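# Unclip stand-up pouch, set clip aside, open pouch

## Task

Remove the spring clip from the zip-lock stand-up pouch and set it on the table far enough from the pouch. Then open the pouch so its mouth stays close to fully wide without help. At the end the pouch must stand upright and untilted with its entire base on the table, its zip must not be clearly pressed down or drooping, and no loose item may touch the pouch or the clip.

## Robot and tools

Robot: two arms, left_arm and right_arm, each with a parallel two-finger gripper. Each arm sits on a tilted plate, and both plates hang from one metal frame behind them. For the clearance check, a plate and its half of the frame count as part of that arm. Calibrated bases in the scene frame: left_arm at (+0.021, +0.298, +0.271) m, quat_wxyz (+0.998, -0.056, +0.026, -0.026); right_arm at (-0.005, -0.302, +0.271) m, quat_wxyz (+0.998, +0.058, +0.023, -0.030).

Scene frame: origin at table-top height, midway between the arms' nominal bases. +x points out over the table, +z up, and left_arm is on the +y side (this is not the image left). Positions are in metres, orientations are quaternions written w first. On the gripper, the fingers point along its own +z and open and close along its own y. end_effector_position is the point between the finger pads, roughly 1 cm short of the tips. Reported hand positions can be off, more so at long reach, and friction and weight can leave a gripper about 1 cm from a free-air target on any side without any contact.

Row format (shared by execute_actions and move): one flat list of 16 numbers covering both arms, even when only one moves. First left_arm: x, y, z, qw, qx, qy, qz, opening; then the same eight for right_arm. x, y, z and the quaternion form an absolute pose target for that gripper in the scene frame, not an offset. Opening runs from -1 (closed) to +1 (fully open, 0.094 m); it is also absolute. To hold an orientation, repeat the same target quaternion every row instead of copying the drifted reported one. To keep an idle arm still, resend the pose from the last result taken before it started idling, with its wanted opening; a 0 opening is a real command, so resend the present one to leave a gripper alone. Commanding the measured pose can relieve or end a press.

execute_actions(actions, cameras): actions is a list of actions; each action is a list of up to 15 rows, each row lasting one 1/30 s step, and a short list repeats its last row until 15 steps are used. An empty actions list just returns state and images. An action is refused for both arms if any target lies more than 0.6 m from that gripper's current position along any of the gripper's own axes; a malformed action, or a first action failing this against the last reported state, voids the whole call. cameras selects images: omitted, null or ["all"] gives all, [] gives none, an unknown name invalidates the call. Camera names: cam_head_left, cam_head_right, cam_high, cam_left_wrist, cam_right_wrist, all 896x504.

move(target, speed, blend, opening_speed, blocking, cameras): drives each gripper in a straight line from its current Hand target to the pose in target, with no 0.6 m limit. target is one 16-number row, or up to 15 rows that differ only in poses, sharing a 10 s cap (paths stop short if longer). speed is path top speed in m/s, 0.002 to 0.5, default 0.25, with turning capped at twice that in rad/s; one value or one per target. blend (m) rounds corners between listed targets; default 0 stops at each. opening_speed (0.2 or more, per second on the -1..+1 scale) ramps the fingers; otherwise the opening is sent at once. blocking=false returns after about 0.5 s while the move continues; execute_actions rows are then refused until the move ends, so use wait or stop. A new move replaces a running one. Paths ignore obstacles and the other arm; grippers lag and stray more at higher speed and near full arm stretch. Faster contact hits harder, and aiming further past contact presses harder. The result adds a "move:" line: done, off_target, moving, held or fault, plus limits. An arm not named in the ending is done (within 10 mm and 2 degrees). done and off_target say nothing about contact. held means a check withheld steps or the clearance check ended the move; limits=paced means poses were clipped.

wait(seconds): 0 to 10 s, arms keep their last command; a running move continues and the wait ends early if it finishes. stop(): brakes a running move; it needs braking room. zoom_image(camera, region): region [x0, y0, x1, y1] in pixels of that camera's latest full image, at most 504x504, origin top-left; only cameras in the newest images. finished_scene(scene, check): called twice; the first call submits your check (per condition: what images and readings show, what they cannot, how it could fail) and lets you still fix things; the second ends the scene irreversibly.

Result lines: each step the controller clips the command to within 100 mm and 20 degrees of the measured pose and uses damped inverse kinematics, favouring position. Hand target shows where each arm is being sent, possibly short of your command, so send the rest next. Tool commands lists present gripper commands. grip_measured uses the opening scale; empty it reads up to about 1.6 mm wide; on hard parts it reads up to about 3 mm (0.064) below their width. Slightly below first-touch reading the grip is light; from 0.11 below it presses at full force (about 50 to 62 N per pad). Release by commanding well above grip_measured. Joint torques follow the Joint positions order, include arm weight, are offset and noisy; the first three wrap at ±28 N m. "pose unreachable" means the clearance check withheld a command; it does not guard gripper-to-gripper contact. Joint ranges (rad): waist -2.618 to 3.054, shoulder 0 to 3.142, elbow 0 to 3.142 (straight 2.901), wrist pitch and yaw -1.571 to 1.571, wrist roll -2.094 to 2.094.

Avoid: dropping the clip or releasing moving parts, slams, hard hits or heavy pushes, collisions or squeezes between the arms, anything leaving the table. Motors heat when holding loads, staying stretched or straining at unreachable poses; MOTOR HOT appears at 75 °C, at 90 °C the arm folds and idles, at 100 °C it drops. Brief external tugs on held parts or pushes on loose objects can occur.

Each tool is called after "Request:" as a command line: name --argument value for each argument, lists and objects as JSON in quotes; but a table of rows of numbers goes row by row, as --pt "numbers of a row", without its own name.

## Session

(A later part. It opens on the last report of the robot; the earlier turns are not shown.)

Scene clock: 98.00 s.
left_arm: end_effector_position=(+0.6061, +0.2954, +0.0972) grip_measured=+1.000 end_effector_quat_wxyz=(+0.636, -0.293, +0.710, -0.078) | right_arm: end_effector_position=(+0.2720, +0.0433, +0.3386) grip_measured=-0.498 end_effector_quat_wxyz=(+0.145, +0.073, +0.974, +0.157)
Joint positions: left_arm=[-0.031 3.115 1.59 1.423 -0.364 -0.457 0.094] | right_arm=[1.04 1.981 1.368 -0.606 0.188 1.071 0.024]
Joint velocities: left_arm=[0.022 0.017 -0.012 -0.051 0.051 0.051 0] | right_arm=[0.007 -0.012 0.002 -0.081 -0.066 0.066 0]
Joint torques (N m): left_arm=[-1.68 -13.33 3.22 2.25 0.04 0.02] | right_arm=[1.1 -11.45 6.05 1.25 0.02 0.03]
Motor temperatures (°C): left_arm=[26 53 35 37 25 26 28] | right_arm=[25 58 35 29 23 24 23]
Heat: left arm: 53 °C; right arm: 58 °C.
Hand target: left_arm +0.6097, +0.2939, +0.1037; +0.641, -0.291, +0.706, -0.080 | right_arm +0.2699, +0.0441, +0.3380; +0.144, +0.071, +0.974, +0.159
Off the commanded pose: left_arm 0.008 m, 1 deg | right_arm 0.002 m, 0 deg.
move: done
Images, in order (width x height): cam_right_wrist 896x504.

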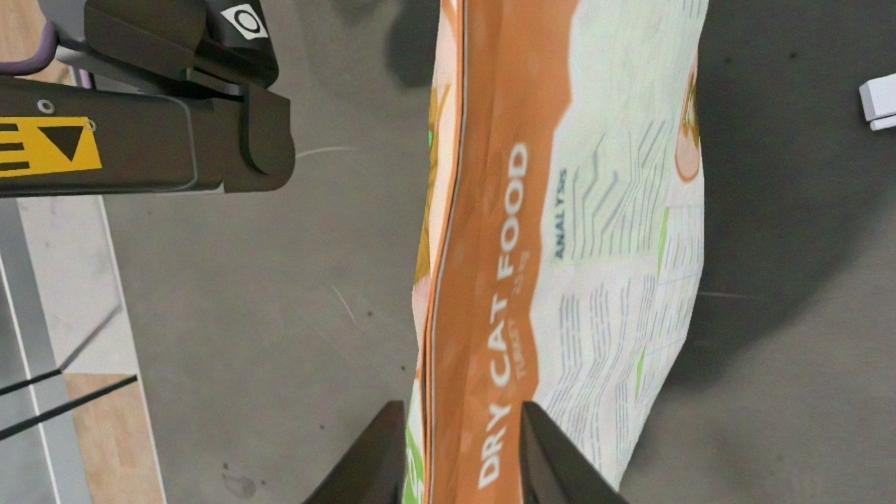

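Request:
move --target '[0.6097,0.2939,0.1037,0.641,-0.291,0.706,-0.08,1,0.2710,0.0495,0.327,0.1445,0.0711,0.9742,0.159,-0.5]' --speed 0.03 --cameras '["cam_right_wrist"]'

Request:
zoom_image --camera "cam_right_wrist" --region '[340, 320, 540, 480]'

Scene clock: 99.60 s.
left_arm: end_effector_position=(+0.6061, +0.2954, +0.0972) grip_measured=+1.000 end_effector_quat_wxyz=(+0.636, -0.293, +0.710, -0.078) | right_arm: end_effector_position=(+0.2753, +0.0484, +0.3377) grip_measured=-0.498 end_effector_quat_wxyz=(+0.150, +0.074, +0.972, +0.166)
Joint positions: left_arm=[-0.031 3.115 1.59 1.423 -0.364 -0.457 0.094] | right_arm=[1.04 1.988 1.365 -0.572 0.188 1.072 0.024]
Joint velocities: left_arm=[-0.007 0.002 0.007 -0.022 -0.022 0.007 0] | right_arm=[0.002 -0.002 -0.012 -0.007 -0.007 0.037 -0.001]
Joint torques (N m): left_arm=[-1.69 -13.35 3.25 2.24 0.02 0.03] | right_arm=[1.32 -9.61 6.06 1.29 0.01 0.05]
Motor temperatures (°C): left_arm=[26 53 35 37 25 26 28] | right_arm=[25 57 35 29 23 24 23]
Heat: left arm: 53 °C; right arm: 57 °C.
Hand target: left_arm +0.6097, +0.2939, +0.1037; +0.641, -0.291, +0.706, -0.080 | right_arm +0.2708, +0.0493, +0.3271; +0.144, +0.071, +0.974, +0.159
Off the commanded pose: left_arm 0.008 m, 1 deg | right_arm 0.012 m, 1 deg.
move: off_target (right_arm)
Images, in order (width x height): cam_right_wrist 896x504.

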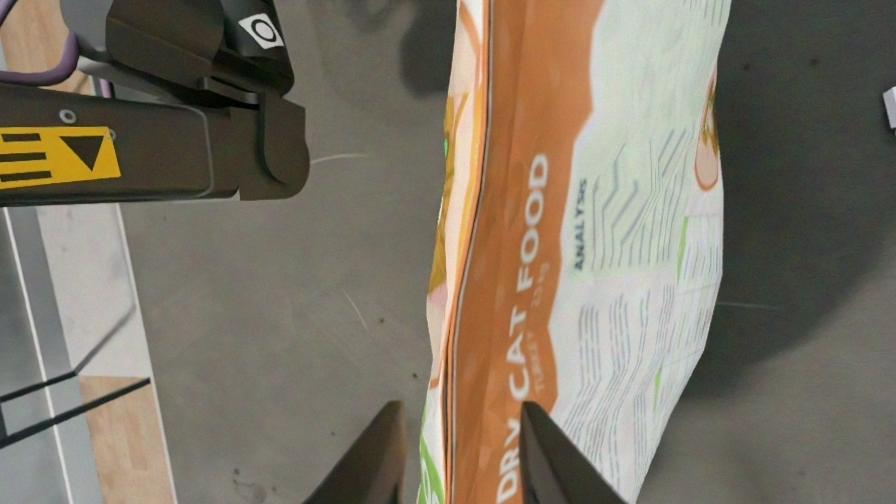

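Scaled by 2.520 from the camera's 896x504 image, which has a finer 1280x720 frame.

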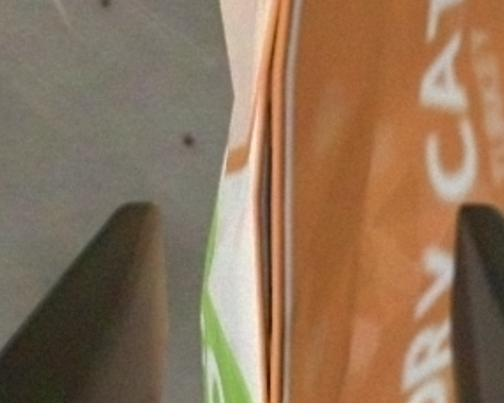

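Request:
move --target '[0.6097,0.2939,0.1037,0.641,-0.291,0.706,-0.08,1,0.2680,0.0495,0.317,0.1445,0.0711,0.9742,0.159,-0.5]' --speed 0.03 --cameras '["cam_right_wrist"]'

Request:
zoom_image --camera "cam_right_wrist" --region '[340, 320, 540, 480]'

Scene clock: 100.87 s.
left_arm: end_effector_position=(+0.6061, +0.2954, +0.0972) grip_measured=+1.000 end_effector_quat_wxyz=(+0.636, -0.293, +0.710, -0.078) | right_arm: end_effector_position=(+0.2733, +0.0475, +0.3266) grip_measured=-0.498 end_effector_quat_wxyz=(+0.149, +0.076, +0.972, +0.165)
Joint positions: left_arm=[-0.031 3.115 1.59 1.423 -0.364 -0.457 0.094] | right_arm=[1.04 1.997 1.331 -0.532 0.188 1.075 0.024]
Joint velocities: left_arm=[-0.007 -0.002 -0.012 0.022 -0.095 -0.022 0] | right_arm=[0.002 -0.002 0.007 -0.007 -0.022 0.066 0]
Joint torques (N m): left_arm=[-1.68 -13.34 3.23 2.25 0.03 0.01] | right_arm=[1.62 -9.68 6.09 1.27 0.03 0.06]
Motor temperatures (°C): left_arm=[26 53 35 37 25 26 28] | right_arm=[25 56 35 29 23 24 23]
Heat: left arm: 53 °C; right arm: 56 °C.
Hand target: left_arm +0.6097, +0.2939, +0.1037; +0.641, -0.291, +0.706, -0.080 | right_arm +0.2679, +0.0492, +0.3170; +0.144, +0.071, +0.974, +0.159
Off the commanded pose: left_arm 0.008 m, 1 deg | right_arm 0.011 m, 1 deg.
move: off_target (right_arm)
Images, in order (width x height): cam_right_wrist 896x504.

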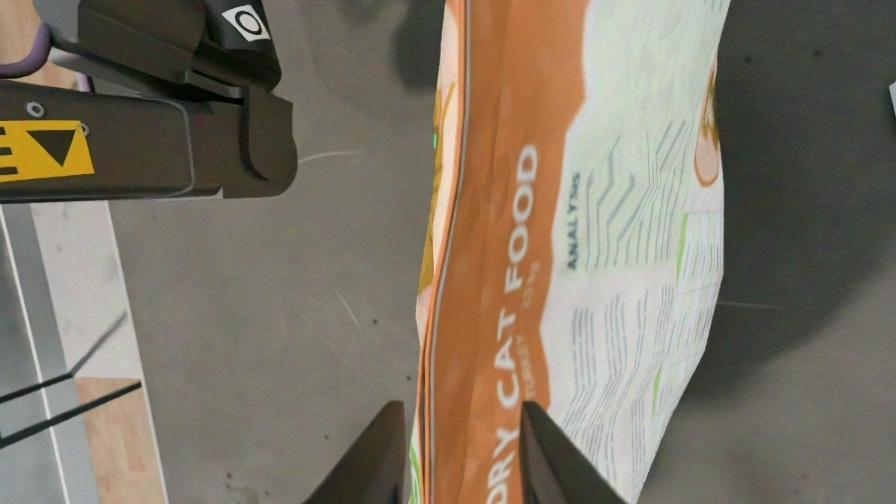

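Scaled by 2.520 from the camera's 896x504 image, which has a finer 1280x720 frame.

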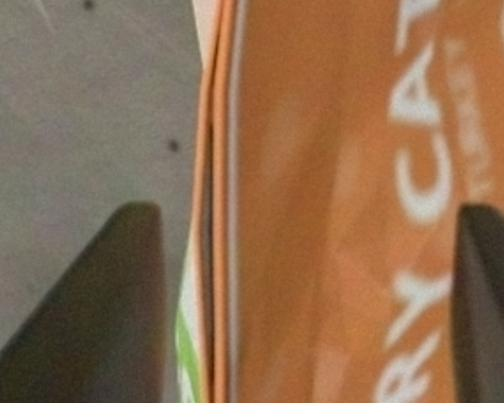

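Request:
move --target '[0.6097,0.2939,0.1037,0.641,-0.291,0.706,-0.08,1,0.2680,0.0505,0.309,0.1445,0.0711,0.9742,0.159,-0.47]' --speed 0.03 --cameras '["cam_right_wrist"]'

Request:
zoom_image --camera "cam_right_wrist" --region '[340, 320, 540, 480]'

Scene clock: 102.17 s.
left_arm: end_effector_position=(+0.6061, +0.2954, +0.0972) grip_measured=+1.000 end_effector_quat_wxyz=(+0.636, -0.293, +0.710, -0.078) | right_arm: end_effector_position=(+0.2734, +0.0490, +0.3190) grip_measured=-0.472 end_effector_quat_wxyz=(+0.150, +0.076, +0.972, +0.166)
Joint positions: left_arm=[-0.031 3.115 1.59 1.423 -0.364 -0.457 0.094] | right_arm=[1.04 2.011 1.318 -0.504 0.188 1.075 0.025]
Joint velocities: left_arm=[0.007 0.002 0.017 -0.095 -0.007 0.022 0] | right_arm=[0.002 -0.002 0.002 -0.037 -0.037 -0.037 0]
Joint torques (N m): left_arm=[-1.69 -13.35 3.22 2.24 0.03 0.03] | right_arm=[1.57 -9.73 6.01 1.28 0.03 0.05]
Motor temperatures (°C): left_arm=[26 53 35 37 25 26 28] | right_arm=[25 56 35 29 23 24 23]
Heat: left arm: 53 °C; right arm: 56 °C.
Hand target: left_arm +0.6097, +0.2939, +0.1037; +0.641, -0.291, +0.706, -0.080 | right_arm +0.2680, +0.0503, +0.3092; +0.145, +0.071, +0.974, +0.159
Off the commanded pose: left_arm 0.008 m, 1 deg | right_arm 0.011 m, 1 deg.
move: off_target (right_arm)
Images, in order (width x height): cam_right_wrist 896x504.

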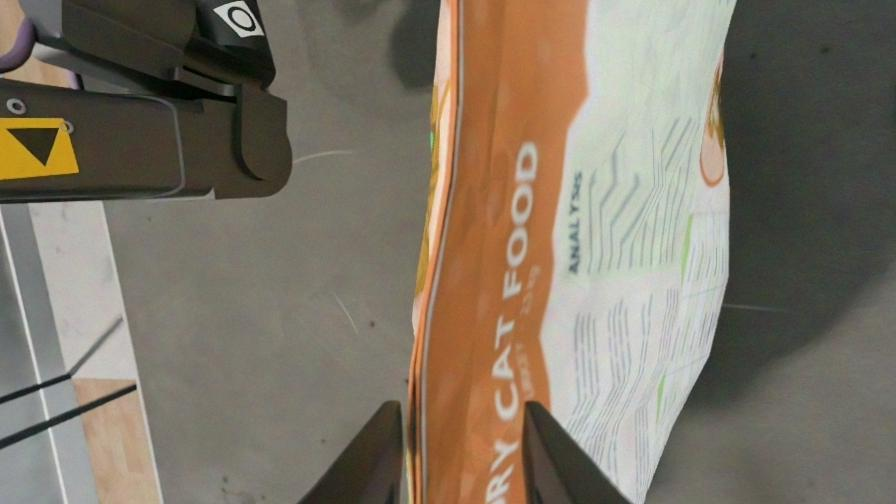

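Scaled by 2.520 from the camera's 896x504 image, which has a finer 1280x720 frame.

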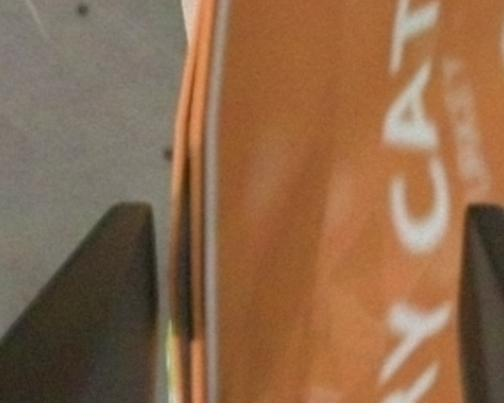

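Request:
move --target '[0.6097,0.2939,0.1037,0.641,-0.291,0.706,-0.08,1,0.2660,0.0505,0.300,0.1445,0.0711,0.9742,0.159,-0.47]' --speed 0.03 --cameras '["cam_right_wrist"]'

Request:
zoom_image --camera "cam_right_wrist" --region '[340, 320, 540, 480]'

Scene clock: 103.47 s.
left_arm: end_effector_position=(+0.6061, +0.2954, +0.0972) grip_measured=+1.000 end_effector_quat_wxyz=(+0.636, -0.293, +0.710, -0.078) | right_arm: end_effector_position=(+0.2721, +0.0486, +0.3099) grip_measured=-0.472 end_effector_quat_wxyz=(+0.149, +0.076, +0.972, +0.166)
Joint positions: left_arm=[-0.031 3.115 1.59 1.423 -0.364 -0.457 0.094] | right_arm=[1.04 2.022 1.293 -0.469 0.188 1.076 0.025]
Joint velocities: left_arm=[-0.002 0.002 -0.007 -0.037 -0.007 0.022 0] | right_arm=[-0.002 -0.022 0.002 0.022 -0.037 0.022 0]
Joint torques (N m): left_arm=[-1.7 -13.33 3.21 2.23 0.03 0.03] | right_arm=[1.72 -9.7 5.94 1.28 0.03 0.05]
Motor temperatures (°C): left_arm=[26 53 35 37 25 26 28] | right_arm=[25 55 35 29 23 24 23]
Heat: left arm: 53 °C; right arm: 55 °C.
Hand target: left_arm +0.6097, +0.2939, +0.1037; +0.641, -0.291, +0.706, -0.080 | right_arm +0.2659, +0.0502, +0.3000; +0.144, +0.071, +0.974, +0.159
Off the commanded pose: left_arm 0.008 m, 1 deg | right_arm 0.012 m, 1 deg.
move: off_target (right_arm)
Images, in order (width x height): cam_right_wrist 896x504.

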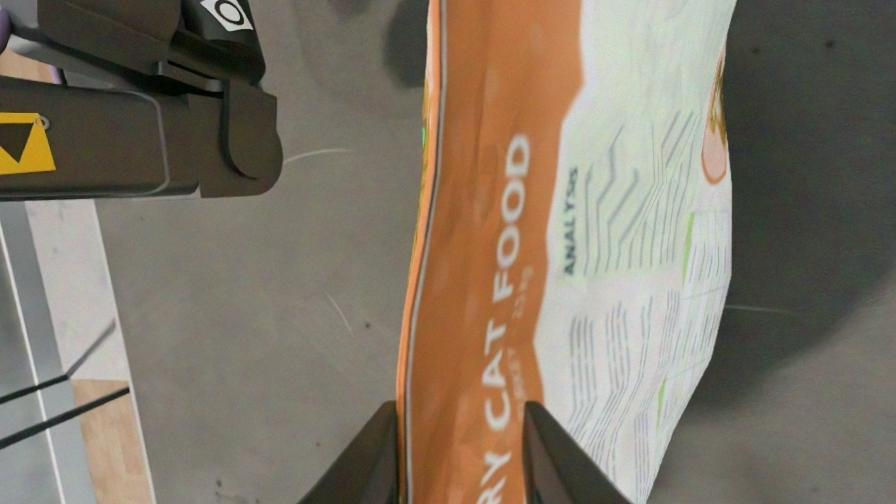

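Scaled by 2.520 from the camera's 896x504 image, which has a finer 1280x720 frame.

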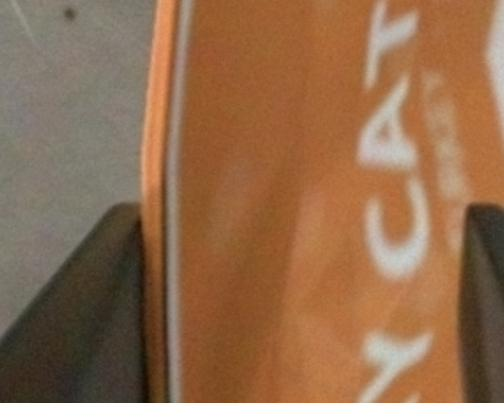

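Request:
move --target '[0.6097,0.2939,0.1037,0.641,-0.291,0.706,-0.08,1,0.2660,0.0505,0.3220,0.1445,0.0711,0.9742,0.159,-0.54]' --speed 0.03 --cameras '["cam_right_wrist"]'

Request:
move --target '[0.6097,0.2939,0.1037,0.641,-0.291,0.706,-0.08,1,0.2660,0.0505,0.3050,0.1445,0.0711,0.9742,0.159,-0.54]' --speed 0.03 --cameras '["cam_right_wrist"]'

Request:
zoom_image --camera "cam_right_wrist" --region '[340, 320, 540, 480]'

Scene clock: 105.17 s.
left_arm: end_effector_position=(+0.6061, +0.2954, +0.0972) grip_measured=+1.000 end_effector_quat_wxyz=(+0.636, -0.293, +0.710, -0.078) | right_arm: end_effector_position=(+0.2652, +0.0447, +0.3097) grip_measured=-0.538 end_effector_quat_wxyz=(+0.139, +0.073, +0.976, +0.150)
Joint positions: left_arm=[-0.031 3.115 1.59 1.423 -0.364 -0.457 0.094] | right_arm=[1.048 2.022 1.308 -0.524 0.188 1.082 0.022]
Joint velocities: left_arm=[-0.017 -0.007 0.002 -0.007 -0.037 -0.007 0] | right_arm=[-0.017 -0.027 -0.012 0.007 0.022 0.007 0.001]
Joint torques (N m): left_arm=[-1.68 -13.37 3.25 2.25 0.03 0.03] | right_arm=[1.55 -12.38 8.81 0.93 0.05 0.06]
Motor temperatures (°C): left_arm=[26 53 35 37 25 26 28] | right_arm=[25 54 35 29 23 24 23]
Heat: left arm: 53 °C; right arm: 54 °C.
Hand target: left_arm +0.6097, +0.2939, +0.1037; +0.641, -0.291, +0.706, -0.080 | right_arm +0.2658, +0.0502, +0.3219; +0.145, +0.071, +0.974, +0.159
Off the commanded pose: left_arm 0.008 m, 1 deg | right_arm 0.014 m, 1 deg.
move: off_target (right_arm)
Images, in order (width x height): cam_right_wrist 896x504.

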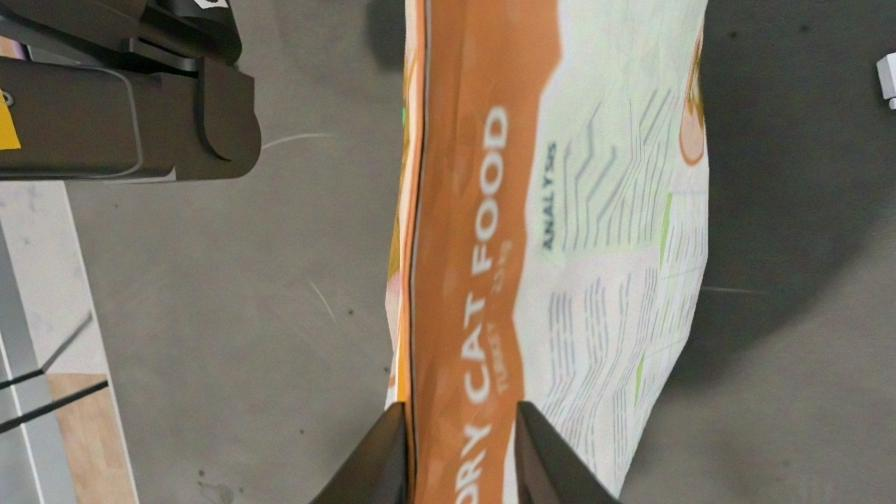

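Scene clock: 106.20 s.
left_arm: end_effector_position=(+0.6061, +0.2954, +0.0972) grip_measured=+1.000 end_effector_quat_wxyz=(+0.636, -0.293, +0.710, -0.078) | right_arm: end_effector_position=(+0.2699, +0.0512, +0.3133) grip_measured=-0.538 end_effector_quat_wxyz=(+0.148, +0.075, +0.972, +0.165)
Joint positions: left_arm=[-0.031 3.115 1.59 1.423 -0.364 -0.457 0.094] | right_arm=[1.048 2.022 1.308 -0.488 0.188 1.082 0.022]
Joint velocities: left_arm=[-0.007 -0.007 0.022 -0.022 0.007 -0.066 0] | right_arm=[-0.012 -0.007 0.002 -0.051 0.022 -0.037 0]
Joint torques (N m): left_arm=[-1.68 -13.31 3.23 2.25 0.03 0.02] | right_arm=[1.24 -10.33 5.64 1.29 0.03 0.01]
Motor temperatures (°C): left_arm=[26 53 35 37 25 26 28] | right_arm=[25 54 35 29 23 24 23]
Heat: left arm: 53 °C; right arm: 54 °C.
Hand target: left_arm +0.6097, +0.2939, +0.1037; +0.641, -0.291, +0.706, -0.080 | right_arm +0.2659, +0.0504, +0.3050; +0.144, +0.071, +0.974, +0.159
Off the commanded pose: left_arm 0.008 m, 1 deg | right_arm 0.009 m, 1 deg.
move: done
Images, in order (width x height): cam_right_wrist 896x504.

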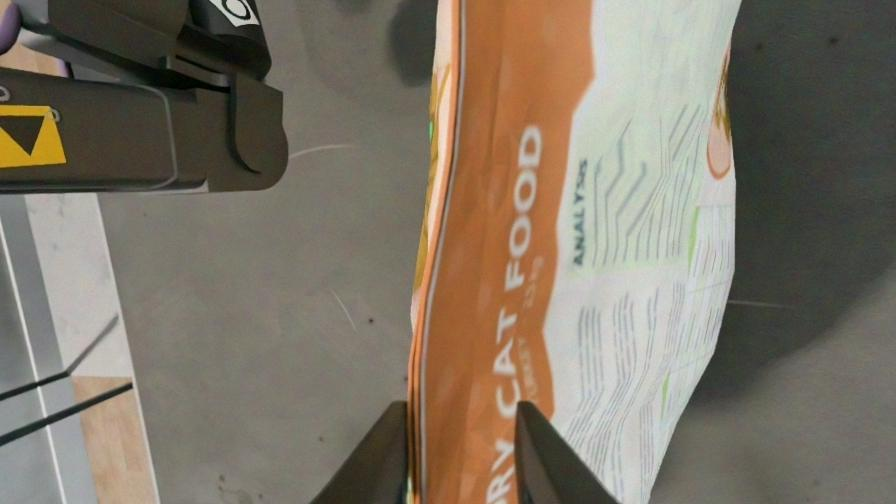

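Scaled by 2.520 from the camera's 896x504 image, which has a finer 1280x720 frame.

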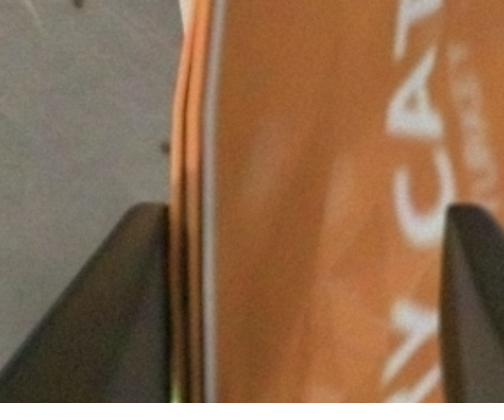

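Request:
move --target '[0.6097,0.2939,0.1037,0.641,-0.291,0.706,-0.08,1,0.2660,0.0515,0.3250,0.1445,0.0711,0.9742,0.159,-0.6]' --speed 0.03 --cameras '[]'

Request:
move --target '[0.6097,0.2939,0.1037,0.641,-0.291,0.706,-0.08,1,0.2660,0.0510,0.3070,0.1445,0.0711,0.9742,0.159,-0.6]' --speed 0.03 --cameras '["cam_right_wrist"]'

Request:
zoom_image --camera "cam_right_wrist" --region '[340, 320, 540, 480]'

Scene clock: 107.93 s.
left_arm: end_effector_position=(+0.6061, +0.2954, +0.0972) grip_measured=+1.000 end_effector_quat_wxyz=(+0.636, -0.293, +0.710, -0.078) | right_arm: end_effector_position=(+0.2651, +0.0459, +0.3125) grip_measured=-0.598 end_effector_quat_wxyz=(+0.139, +0.072, +0.976, +0.150)
Joint positions: left_arm=[-0.031 3.115 1.59 1.423 -0.364 -0.457 0.094] | right_arm=[1.051 2.022 1.32 -0.537 0.188 1.083 0.019]
Joint velocities: left_arm=[-0.012 -0.002 0.017 0.051 0.037 -0.081 0] | right_arm=[-0.002 -0.012 -0.002 -0.007 0.007 -0.022 0]
Joint torques (N m): left_arm=[-1.72 -13.34 3.23 2.25 0.03 0.03] | right_arm=[1.57 -12.48 8.84 0.91 0.07 0.05]
Motor temperatures (°C): left_arm=[26 53 34 37 25 26 28] | right_arm=[25 53 35 29 23 24 23]
Heat: left arm: 53 °C; right arm: 53 °C.
Hand target: left_arm +0.6097, +0.2939, +0.1037; +0.641, -0.291, +0.706, -0.080 | right_arm +0.2658, +0.0515, +0.3251; +0.145, +0.071, +0.974, +0.159
Off the commanded pose: left_arm 0.008 m, 1 deg | right_arm 0.014 m, 1 deg.
move: off_target (right_arm)
No camera images: "cameras" was empty.

Scene clock: 109.07 s.
left_arm: end_effector_position=(+0.6061, +0.2954, +0.0972) grip_measured=+1.000 end_effector_quat_wxyz=(+0.636, -0.293, +0.710, -0.078) | right_arm: end_effector_position=(+0.2686, +0.0512, +0.3136) grip_measured=-0.598 end_effector_quat_wxyz=(+0.146, +0.075, +0.973, +0.164)
Joint positions: left_arm=[-0.031 3.115 1.59 1.423 -0.364 -0.457 0.094] | right_arm=[1.051 2.022 1.311 -0.496 0.188 1.083 0.019]
Joint velocities: left_arm=[-0.002 0.002 0.007 -0.037 -0.022 0.066 0] | right_arm=[-0.007 0.002 0.012 0.022 -0.007 -0.037 0.001]
Joint torques (N m): left_arm=[-1.65 -13.31 3.21 2.25 0.02 0.02] | right_arm=[1.17 -10.41 5.9 1.27 0.04 0.01]
Motor temperatures (°C): left_arm=[26 53 34 37 25 26 28] | right_arm=[25 53 35 29 23 24 23]
Heat: left arm: 53 °C; right arm: 53 °C.
Hand target: left_arm +0.6097, +0.2939, +0.1037; +0.641, -0.291, +0.706, -0.080 | right_arm +0.2658, +0.0509, +0.3069; +0.144, +0.071, +0.974, +0.159
Off the commanded pose: left_arm 0.008 m, 1 deg | right_arm 0.007 m, 1 deg.
move: done
Images, in order (width x height): cam_right_wrist 896x504.

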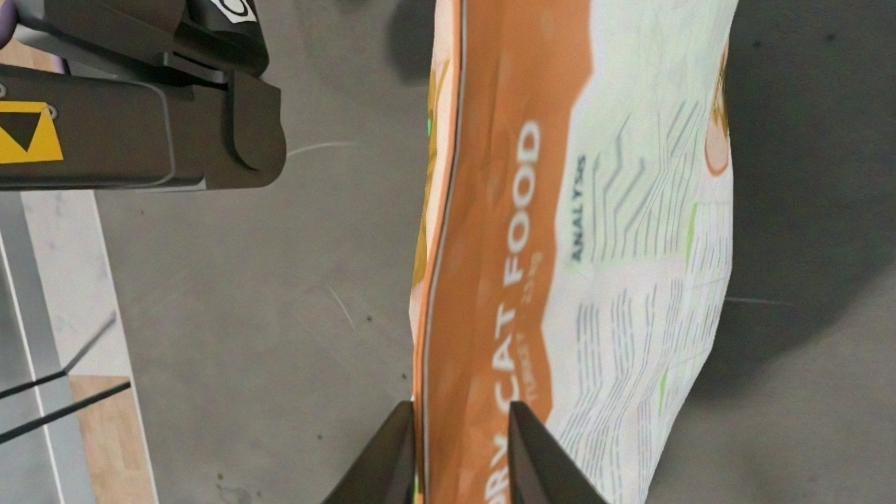

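Scaled by 2.520 from the camera's 896x504 image, which has a finer 1280x720 frame.

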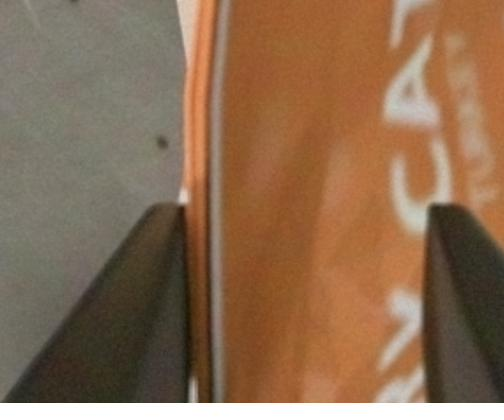

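Request:
move --pt "0.6097 0.2939 0.1037 0.641 -0.291 0.706 -0.08 -1 0.2660 0.0455 0.3550 0.1299 0.0951 0.9868 -0.0125 -0.5" --pt "0.58 0.2939 0.25 0.641 -0.291 0.706 -0.08 -1 0.2300 -0.02 0.4200 0.1299 0.0951 0.9868 -0.0125 -0.5" --pt "0.40 0.22 0.45 0.262 0.604 0.720 -0.220 -1 0.2200 -0.10 0.4200 0.1299 0.0951 0.9868 -0.0125 -0.5" --speed 0.15 --cameras '["cam_left_wrist","cam_high","cam_head_left"]'

Scene clock: 120.60 s.
left_arm: end_effector_position=(+0.4012, +0.2253, +0.4446) grip_measured=-0.993 end_effector_quat_wxyz=(+0.263, +0.599, +0.724, -0.219) | right_arm: end_effector_position=(+0.2186, -0.0972, +0.4138) grip_measured=-0.502 end_effector_quat_wxyz=(+0.115, +0.091, +0.989, -0.020)
Joint positions: left_arm=[0.062 1.79 1.647 -1.239 0.577 1.364 0] | right_arm=[1.032 1.69 1.393 -1.267 0.322 1.143 0.023]
Joint velocities: left_arm=[-0.007 -0.017 0.007 -0.022 0.051 -0.022 0.001] | right_arm=[-0.002 0.007 -0.002 -0.007 -0.022 -0.051 0]
Joint torques (N m): left_arm=[-1.69 -7.73 8.57 0.52 0.42 0.07] | right_arm=[0.25 -10.52 5.79 0.48 0.29 -0.01]
Motor temperatures (°C): left_arm=[26 51 35 36 25 26 28] | right_arm=[25 51 34 28 23 24 23]
Heat: left arm: 51 °C; right arm: 51 °C.
Hand target: left_arm +0.4036, +0.2213, +0.4506; +0.267, +0.604, +0.717, -0.221 | right_arm +0.2221, -0.1015, +0.4208; +0.130, +0.095, +0.987, -0.013
Off the commanded pose: left_arm 0.008 m, 1 deg | right_arm 0.007 m, 2 deg.
move: done
Images, in order (width x height): cam_head_left 896x504, cam_high 896x504, cam_left_wrist 896x504.

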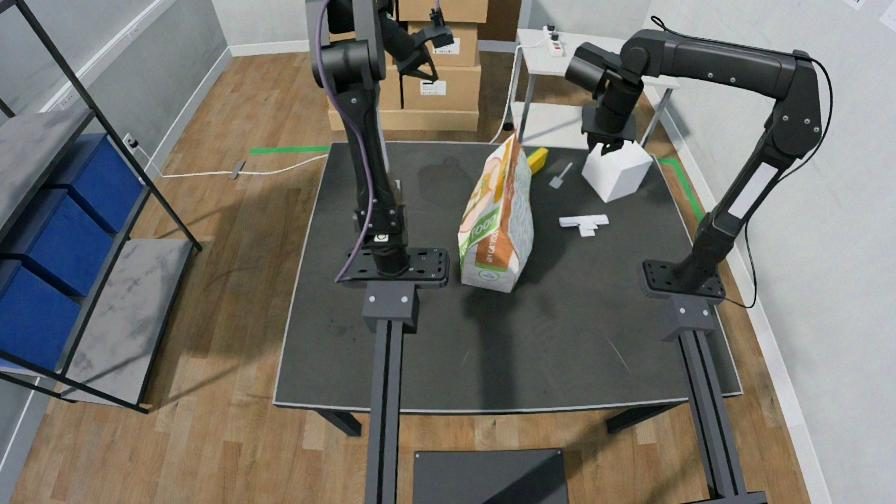

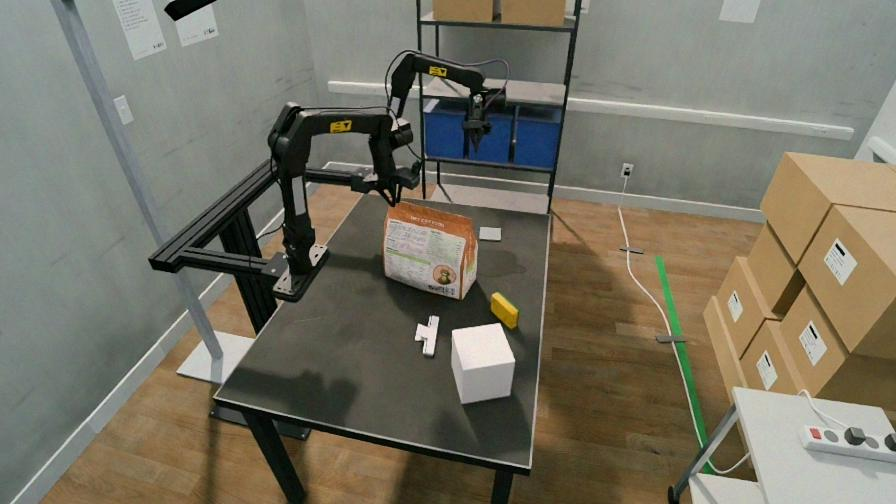

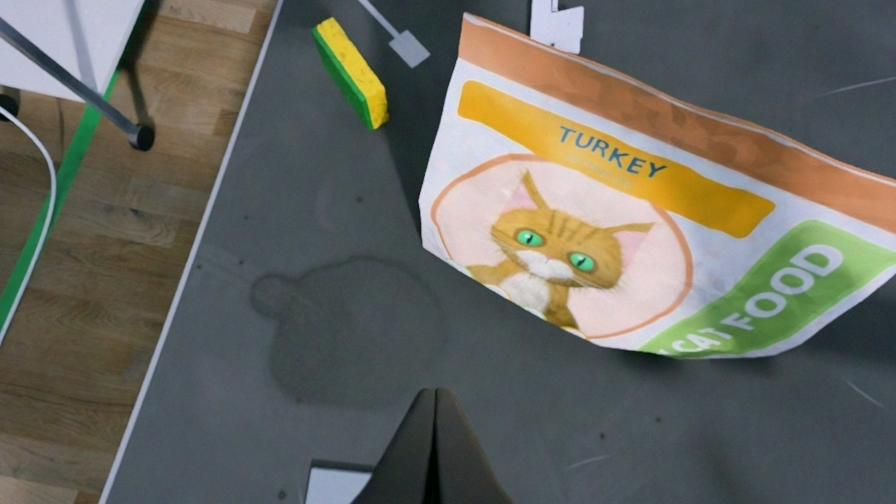

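Request:
move --pt "0.38 0.11 0.40 0.262 0.604 0.720 -0.220 -1 0.2200 -0.10 0.4200 0.1299 0.0951 0.9868 -0.0125 -0.5" --pt "0.373 0.065 0.34 0.262 0.604 0.720 -0.220 -1 0.2200 -0.03 0.4200 0.1299 0.0951 0.9868 -0.0125 -0.5" --speed 0.1 --cameras '["cam_left_wrist","cam_right_wrist","cam_head_left"]'

Request:
zoom_image --camera "cam_left_wrist" --region '[260, 200, 700, 447]'

Scene clock: 123.73 s.
left_arm: end_effector_position=(+0.3749, +0.0686, +0.3450) grip_measured=-0.993 end_effector_quat_wxyz=(+0.265, +0.604, +0.721, -0.214) | right_arm: end_effector_position=(+0.2160, -0.0314, +0.4176) grip_measured=-0.502 end_effector_quat_wxyz=(+0.122, +0.096, +0.988, -0.006)
Joint positions: left_arm=[-0.365 1.83 1.202 -0.519 0.439 0.908 0] | right_arm=[1.142 1.883 1.614 -1.299 0.322 1.262 0.023]
Joint velocities: left_arm=[0.012 -0.027 0.007 -0.081 -0.037 -0.066 0] | right_arm=[0.022 0.002 0.017 0.095 0.051 0.007 0]
Joint torques (N m): left_arm=[-1.74 -8.16 4.55 1.37 0.35 -0.05] | right_arm=[1.14 -8.4 8.76 0.23 0.32 0.06]
Motor temperatures (°C): left_arm=[26 50 35 36 25 26 28] | right_arm=[25 51 34 28 23 24 23]
Heat: left arm: 50 °C; right arm: 51 °C.
Hand target: left_arm +0.3703, +0.0656, +0.3398; +0.261, +0.605, +0.720, -0.219 | right_arm +0.2187, -0.0299, +0.4198; +0.130, +0.095, +0.987, -0.012
Off the commanded pose: left_arm 0.006 m, 1 deg | right_arm 0.005 m, 1 deg.
move: done
Images, in order (width x height): cam_head_left 896x504, cam_left_wrist 896x504, cam_right_wrist 896x504.

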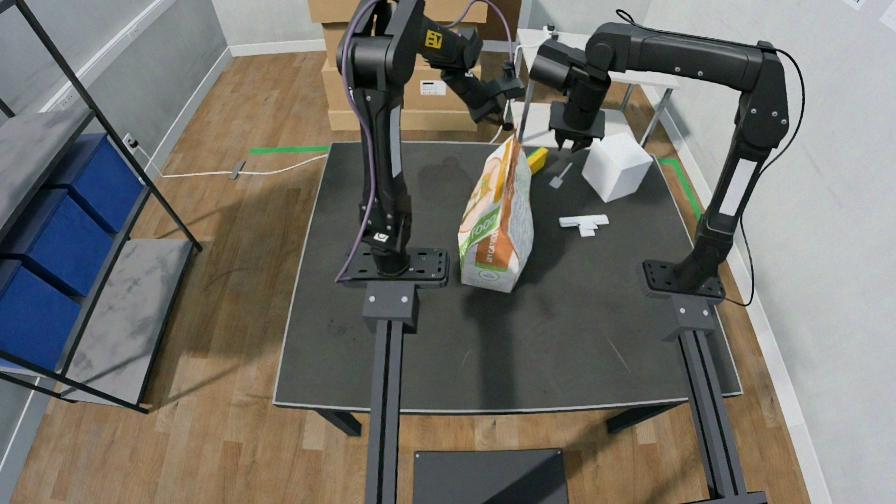

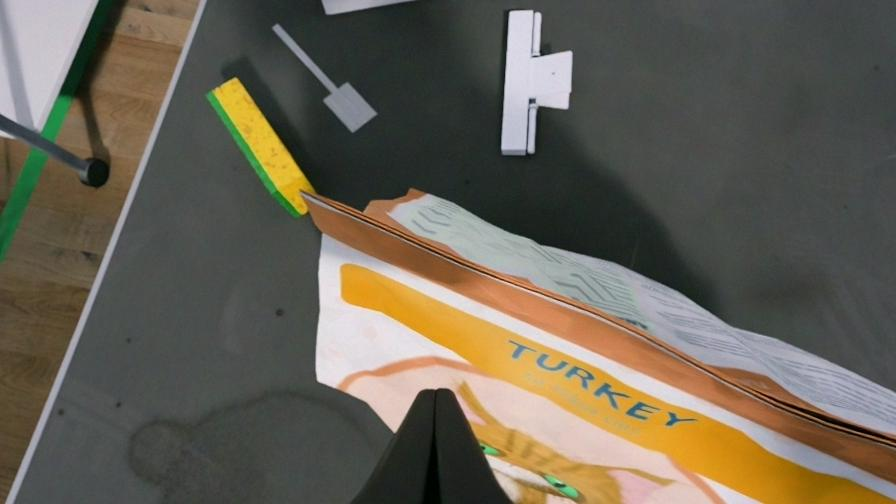

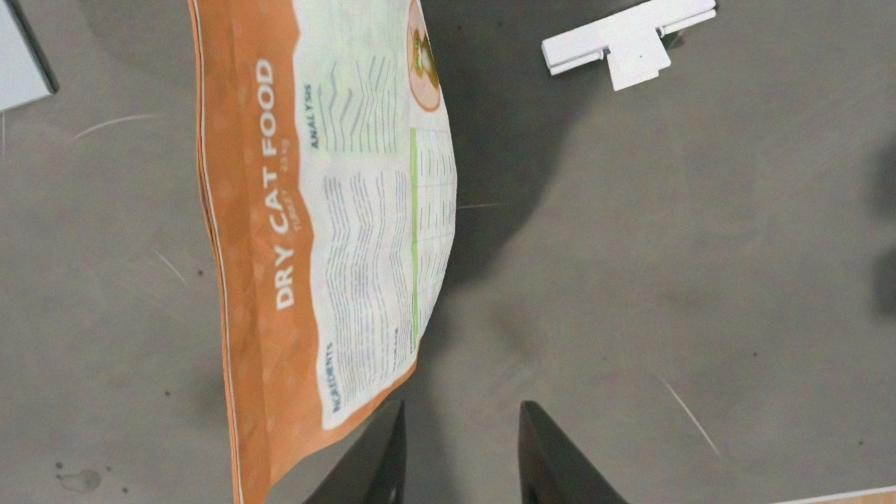

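Scaled by 1.145 from the camera's 896x504 image, which has a finer 1280x720 frame.

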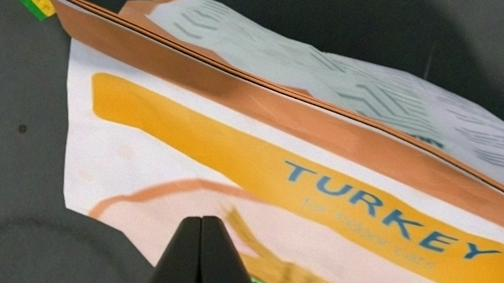

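Request:
move --target '[0.372,0.054,0.318,0.262,0.604,0.720,-0.220,-1,0.2200,-0.03,0.4200,0.1299,0.0951,0.9868,-0.0125,-0.5]' --speed 0.05 --cameras '["cam_left_wrist"]'

Request:
zoom_image --camera "cam_left_wrist" --region '[340, 260, 620, 420]'

Scene clock: 125.10 s.
left_arm: end_effector_position=(+0.3778, +0.0581, +0.3248) grip_measured=-0.993 end_effector_quat_wxyz=(+0.268, +0.602, +0.721, -0.214) | right_arm: end_effector_position=(+0.2163, -0.0310, +0.4188) grip_measured=-0.502 end_effector_quat_wxyz=(+0.122, +0.096, +0.988, -0.005)
Joint positions: left_arm=[-0.381 1.882 1.175 -0.425 0.434 0.888 0] | right_arm=[1.142 1.883 1.618 -1.301 0.322 1.262 0.023]
Joint velocities: left_arm=[-0.022 0.002 -0.007 0.007 -0.037 0.007 0] | right_arm=[-0.002 -0.007 -0.002 -0.11 -0.007 -0.022 0]
Joint torques (N m): left_arm=[-1.99 -8.17 4.34 1.49 0.32 -0.03] | right_arm=[0.85 -8.2 8.73 0.24 0.32 0.04]
Motor temperatures (°C): left_arm=[26 50 35 36 25 26 28] | right_arm=[25 50 34 28 23 24 23]
Heat: left arm: 50 °C; right arm: 50 °C.
Hand target: left_arm +0.3715, +0.0543, +0.3182; +0.262, +0.604, +0.720, -0.220 | right_arm +0.2199, -0.0301, +0.4199; +0.130, +0.095, +0.987, -0.012
Off the commanded pose: left_arm 0.010 m, 1 deg | right_arm 0.004 m, 1 deg.
move: done
Images, in order (width x height): cam_left_wrist 896x504.

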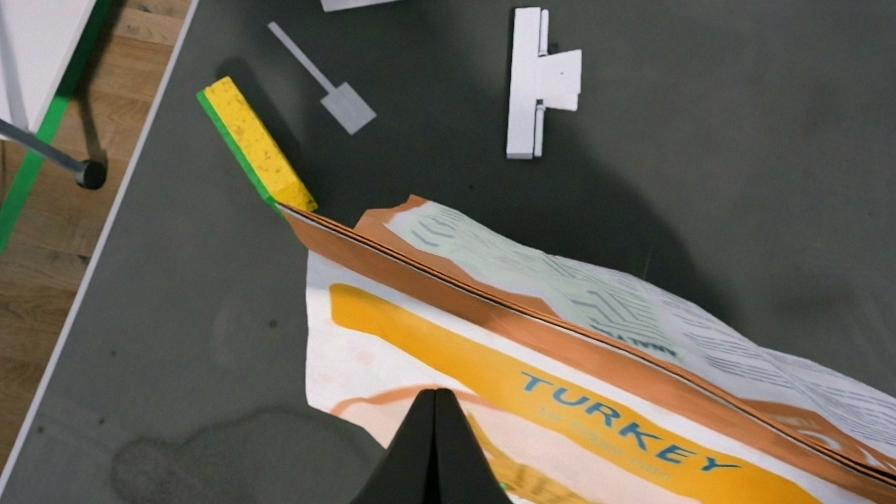

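Scaled by 1.800 from the camera's 896x504 image, which has a finer 1280x720 frame.

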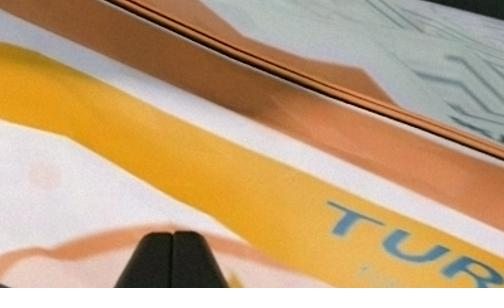

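Request:
move --target '[0.372,0.041,0.312,0.262,0.604,0.720,-0.220,-1,0.2200,-0.03,0.4200,0.1299,0.0951,0.9868,-0.0125,-0.5]' --speed 0.03 --cameras '["cam_left_wrist"]'

Request:
zoom_image --camera "cam_left_wrist" --region '[340, 300, 620, 460]'

Scene clock: 126.80 s.
left_arm: end_effector_position=(+0.3754, +0.0456, +0.3167) grip_measured=-0.993 end_effector_quat_wxyz=(+0.265, +0.602, +0.721, -0.216) | right_arm: end_effector_position=(+0.2163, -0.0311, +0.4188) grip_measured=-0.502 end_effector_quat_wxyz=(+0.122, +0.096, +0.988, -0.005)
Joint positions: left_arm=[-0.411 1.912 1.175 -0.389 0.423 0.857 0] | right_arm=[1.142 1.883 1.618 -1.302 0.322 1.262 0.023]
Joint velocities: left_arm=[0.012 0.007 -0.012 -0.022 0.007 -0.007 0] | right_arm=[0.002 -0.002 -0.002 -0.007 -0.007 0.037 0]
Joint torques (N m): left_arm=[-1.98 -8.23 4.98 1.41 0.3 -0.06] | right_arm=[0.87 -8.18 8.79 0.25 0.32 0.04]
Motor temperatures (°C): left_arm=[26 50 35 36 25 26 28] | right_arm=[25 49 34 28 23 24 23]
Heat: left arm: 50 °C; right arm: 49 °C.
Hand target: left_arm +0.3716, +0.0412, +0.3120; +0.262, +0.604, +0.720, -0.220 | right_arm +0.2199, -0.0300, +0.4200; +0.130, +0.095, +0.987, -0.012
Off the commanded pose: left_arm 0.007 m, 1 deg | right_arm 0.004 m, 1 deg.
move: done
Images, in order (width x height): cam_left_wrist 896x504.

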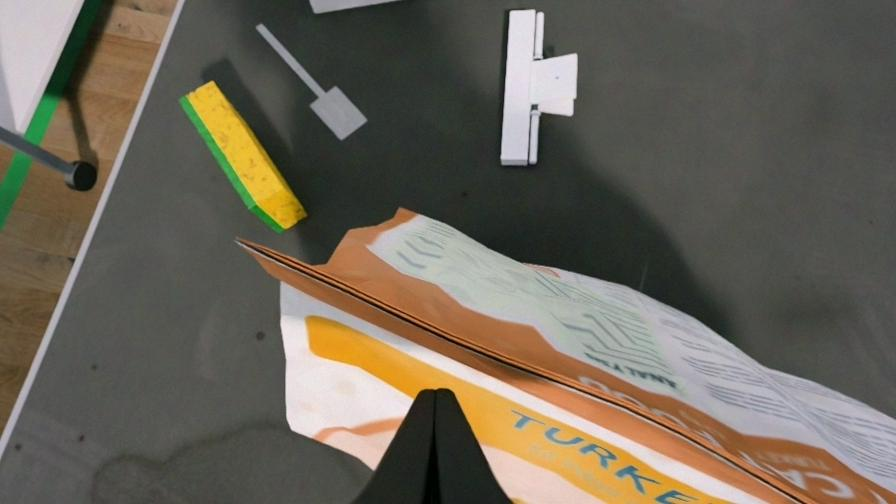

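Scaled by 1.800 from the camera's 896x504 image, which has a finer 1280x720 frame.

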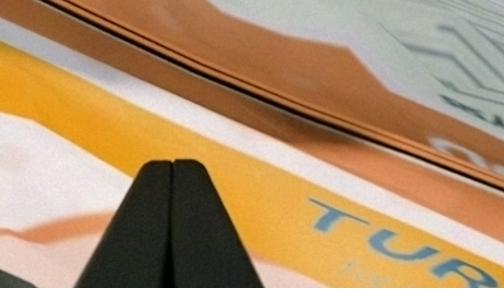

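Request:
move --pt "0.372 0.041 0.322 0.262 0.604 0.720 -0.220 -1 0.2200 -0.03 0.4200 0.1299 0.0951 0.9868 -0.0125 -0.5" --pt "0.372 0.032 0.320 0.262 0.604 0.720 -0.220 -1 0.2200 -0.03 0.4200 0.1299 0.0951 0.9868 -0.0125 -0.5" --speed 0.03 --cameras '["cam_left_wrist"]'

Request:
zoom_image --camera "cam_left_wrist" --region '[340, 300, 620, 460]'

Scene clock: 128.43 s.
left_arm: end_effector_position=(+0.3692, +0.0382, +0.3169) grip_measured=-0.993 end_effector_quat_wxyz=(+0.259, +0.603, +0.723, -0.217) | right_arm: end_effector_position=(+0.2163, -0.0311, +0.4188) grip_measured=-0.502 end_effector_quat_wxyz=(+0.122, +0.096, +0.988, -0.005)
Joint positions: left_arm=[-0.437 1.912 1.175 -0.392 0.412 0.833 0] | right_arm=[1.142 1.883 1.618 -1.302 0.322 1.262 0.023]
Joint velocities: left_arm=[0.007 -0.012 0.012 -0.037 -0.007 0.037 -0.001] | right_arm=[0.002 -0.002 0.002 -0.007 -0.007 -0.007 0]
Joint torques (N m): left_arm=[-1.81 -8.2 7.51 1.27 0.32 -0.03] | right_arm=[0.84 -8.21 8.77 0.25 0.32 0.04]
Motor temperatures (°C): left_arm=[26 49 35 36 25 26 28] | right_arm=[25 49 34 28 23 24 23]
Heat: left arm: 49 °C; right arm: 49 °C.
Hand target: left_arm +0.3719, +0.0321, +0.3200; +0.262, +0.604, +0.720, -0.220 | right_arm +0.2199, -0.0300, +0.4200; +0.130, +0.095, +0.987, -0.012
Off the commanded pose: left_arm 0.008 m, 1 deg | right_arm 0.004 m, 1 deg.
move: done
Images, in order (width x height): cam_left_wrist 896x504.

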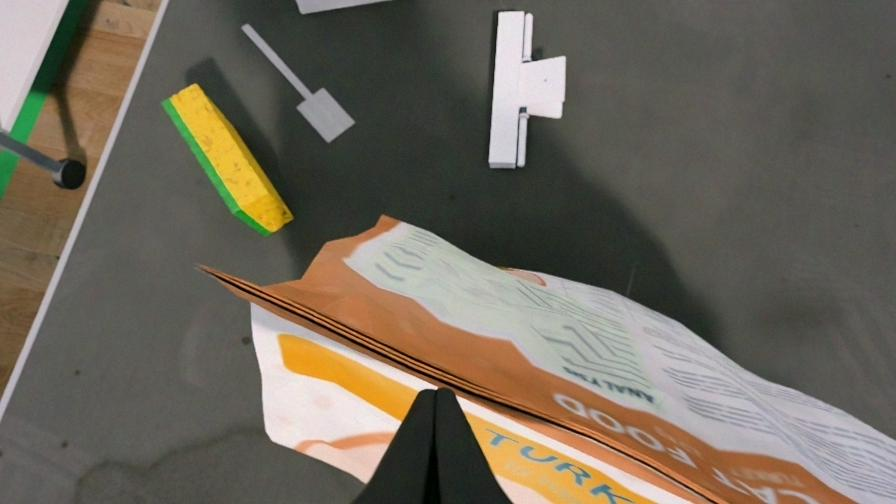

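Scaled by 1.800 from the camera's 896x504 image, which has a finer 1280x720 frame.

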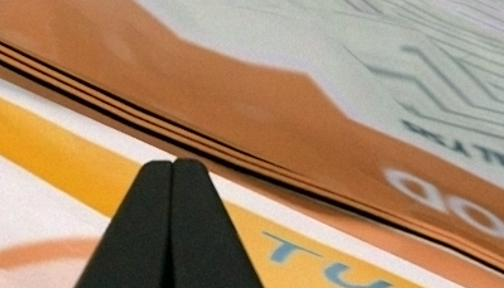

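Request:
zoom_image --camera "cam_left_wrist" --region '[370, 340, 510, 420]'

Request:
zoom_image --camera "cam_left_wrist" --region '[200, 240, 400, 380]'

Request:
zoom_image --camera "cam_left_wrist" --region '[500, 380, 700, 500]'

Scaled by 3.600 from the camera's 896x504 image, which has a finer 1280x720 frame.

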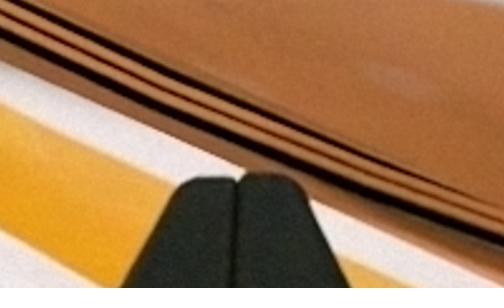

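Scaled by 2.520 from the camera's 896x504 image, which has a finer 1280x720 frame.

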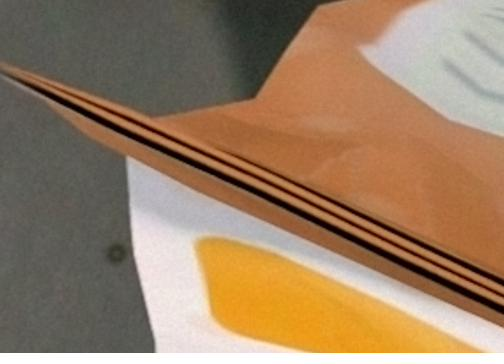

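Scaled by 2.520 from the camera's 896x504 image, which has a finer 1280x720 frame.

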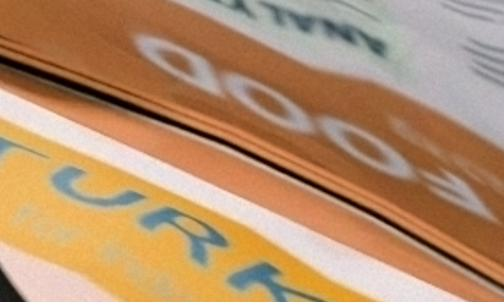

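Request:
move --pt "0.372 0.034 0.333 0.262 0.604 0.720 -0.220 -1 0.2200 -0.03 0.4200 0.1299 0.0951 0.9868 -0.0125 -0.5" --pt "0.372 0.027 0.328 0.262 0.604 0.720 -0.220 -1 0.2200 -0.03 0.4200 0.1299 0.0951 0.9868 -0.0125 -0.5" --speed 0.03 --cameras '["cam_left_wrist"]'

Request:
zoom_image --camera "cam_left_wrist" --region '[340, 330, 540, 450]'

Scene clock: 130.40 s.
left_arm: end_effector_position=(+0.3650, +0.0350, +0.3188) grip_measured=-0.993 end_effector_quat_wxyz=(+0.250, +0.603, +0.725, -0.220) | right_arm: end_effector_position=(+0.2163, -0.0311, +0.4188) grip_measured=-0.502 end_effector_quat_wxyz=(+0.122, +0.096, +0.988, -0.005)
Joint positions: left_arm=[-0.451 1.912 1.189 -0.42 0.406 0.819 0] | right_arm=[1.142 1.883 1.618 -1.302 0.322 1.262 0.023]
Joint velocities: left_arm=[0.012 -0.017 0.002 -0.051 0.022 0.051 0] | right_arm=[0.002 -0.017 -0.007 0.022 -0.037 -0.007 0]
Joint torques (N m): left_arm=[-1.88 -8.69 8.47 1.28 0.35 -0.08] | right_arm=[0.85 -8.2 8.79 0.24 0.31 0.04]
Motor temperatures (°C): left_arm=[26 49 36 35 25 26 28] | right_arm=[25 48 34 28 23 24 23]
Heat: left arm: 49 °C; right arm: 48 °C.
Hand target: left_arm +0.3716, +0.0272, +0.3280; +0.262, +0.604, +0.720, -0.220 | right_arm +0.2199, -0.0300, +0.4200; +0.130, +0.095, +0.987, -0.012
Off the commanded pose: left_arm 0.014 m, 2 deg | right_arm 0.004 m, 1 deg.
move: off_target (left_arm)
Images, in order (width x height): cam_left_wrist 896x504.

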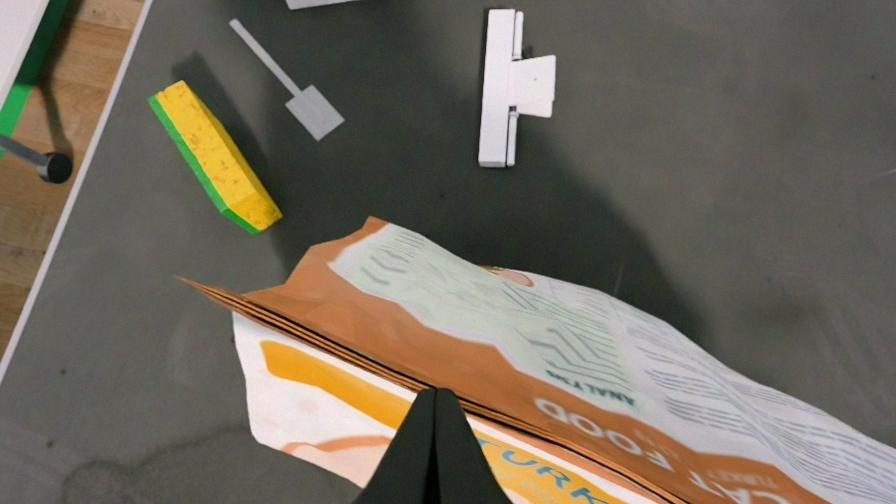

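Scaled by 2.520 from the camera's 896x504 image, which has a finer 1280x720 frame.

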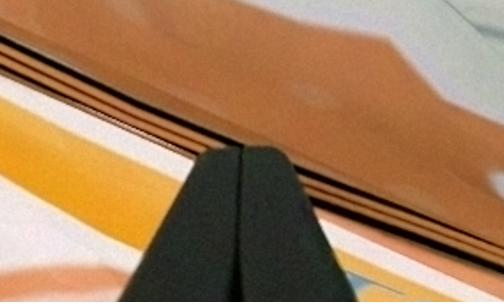

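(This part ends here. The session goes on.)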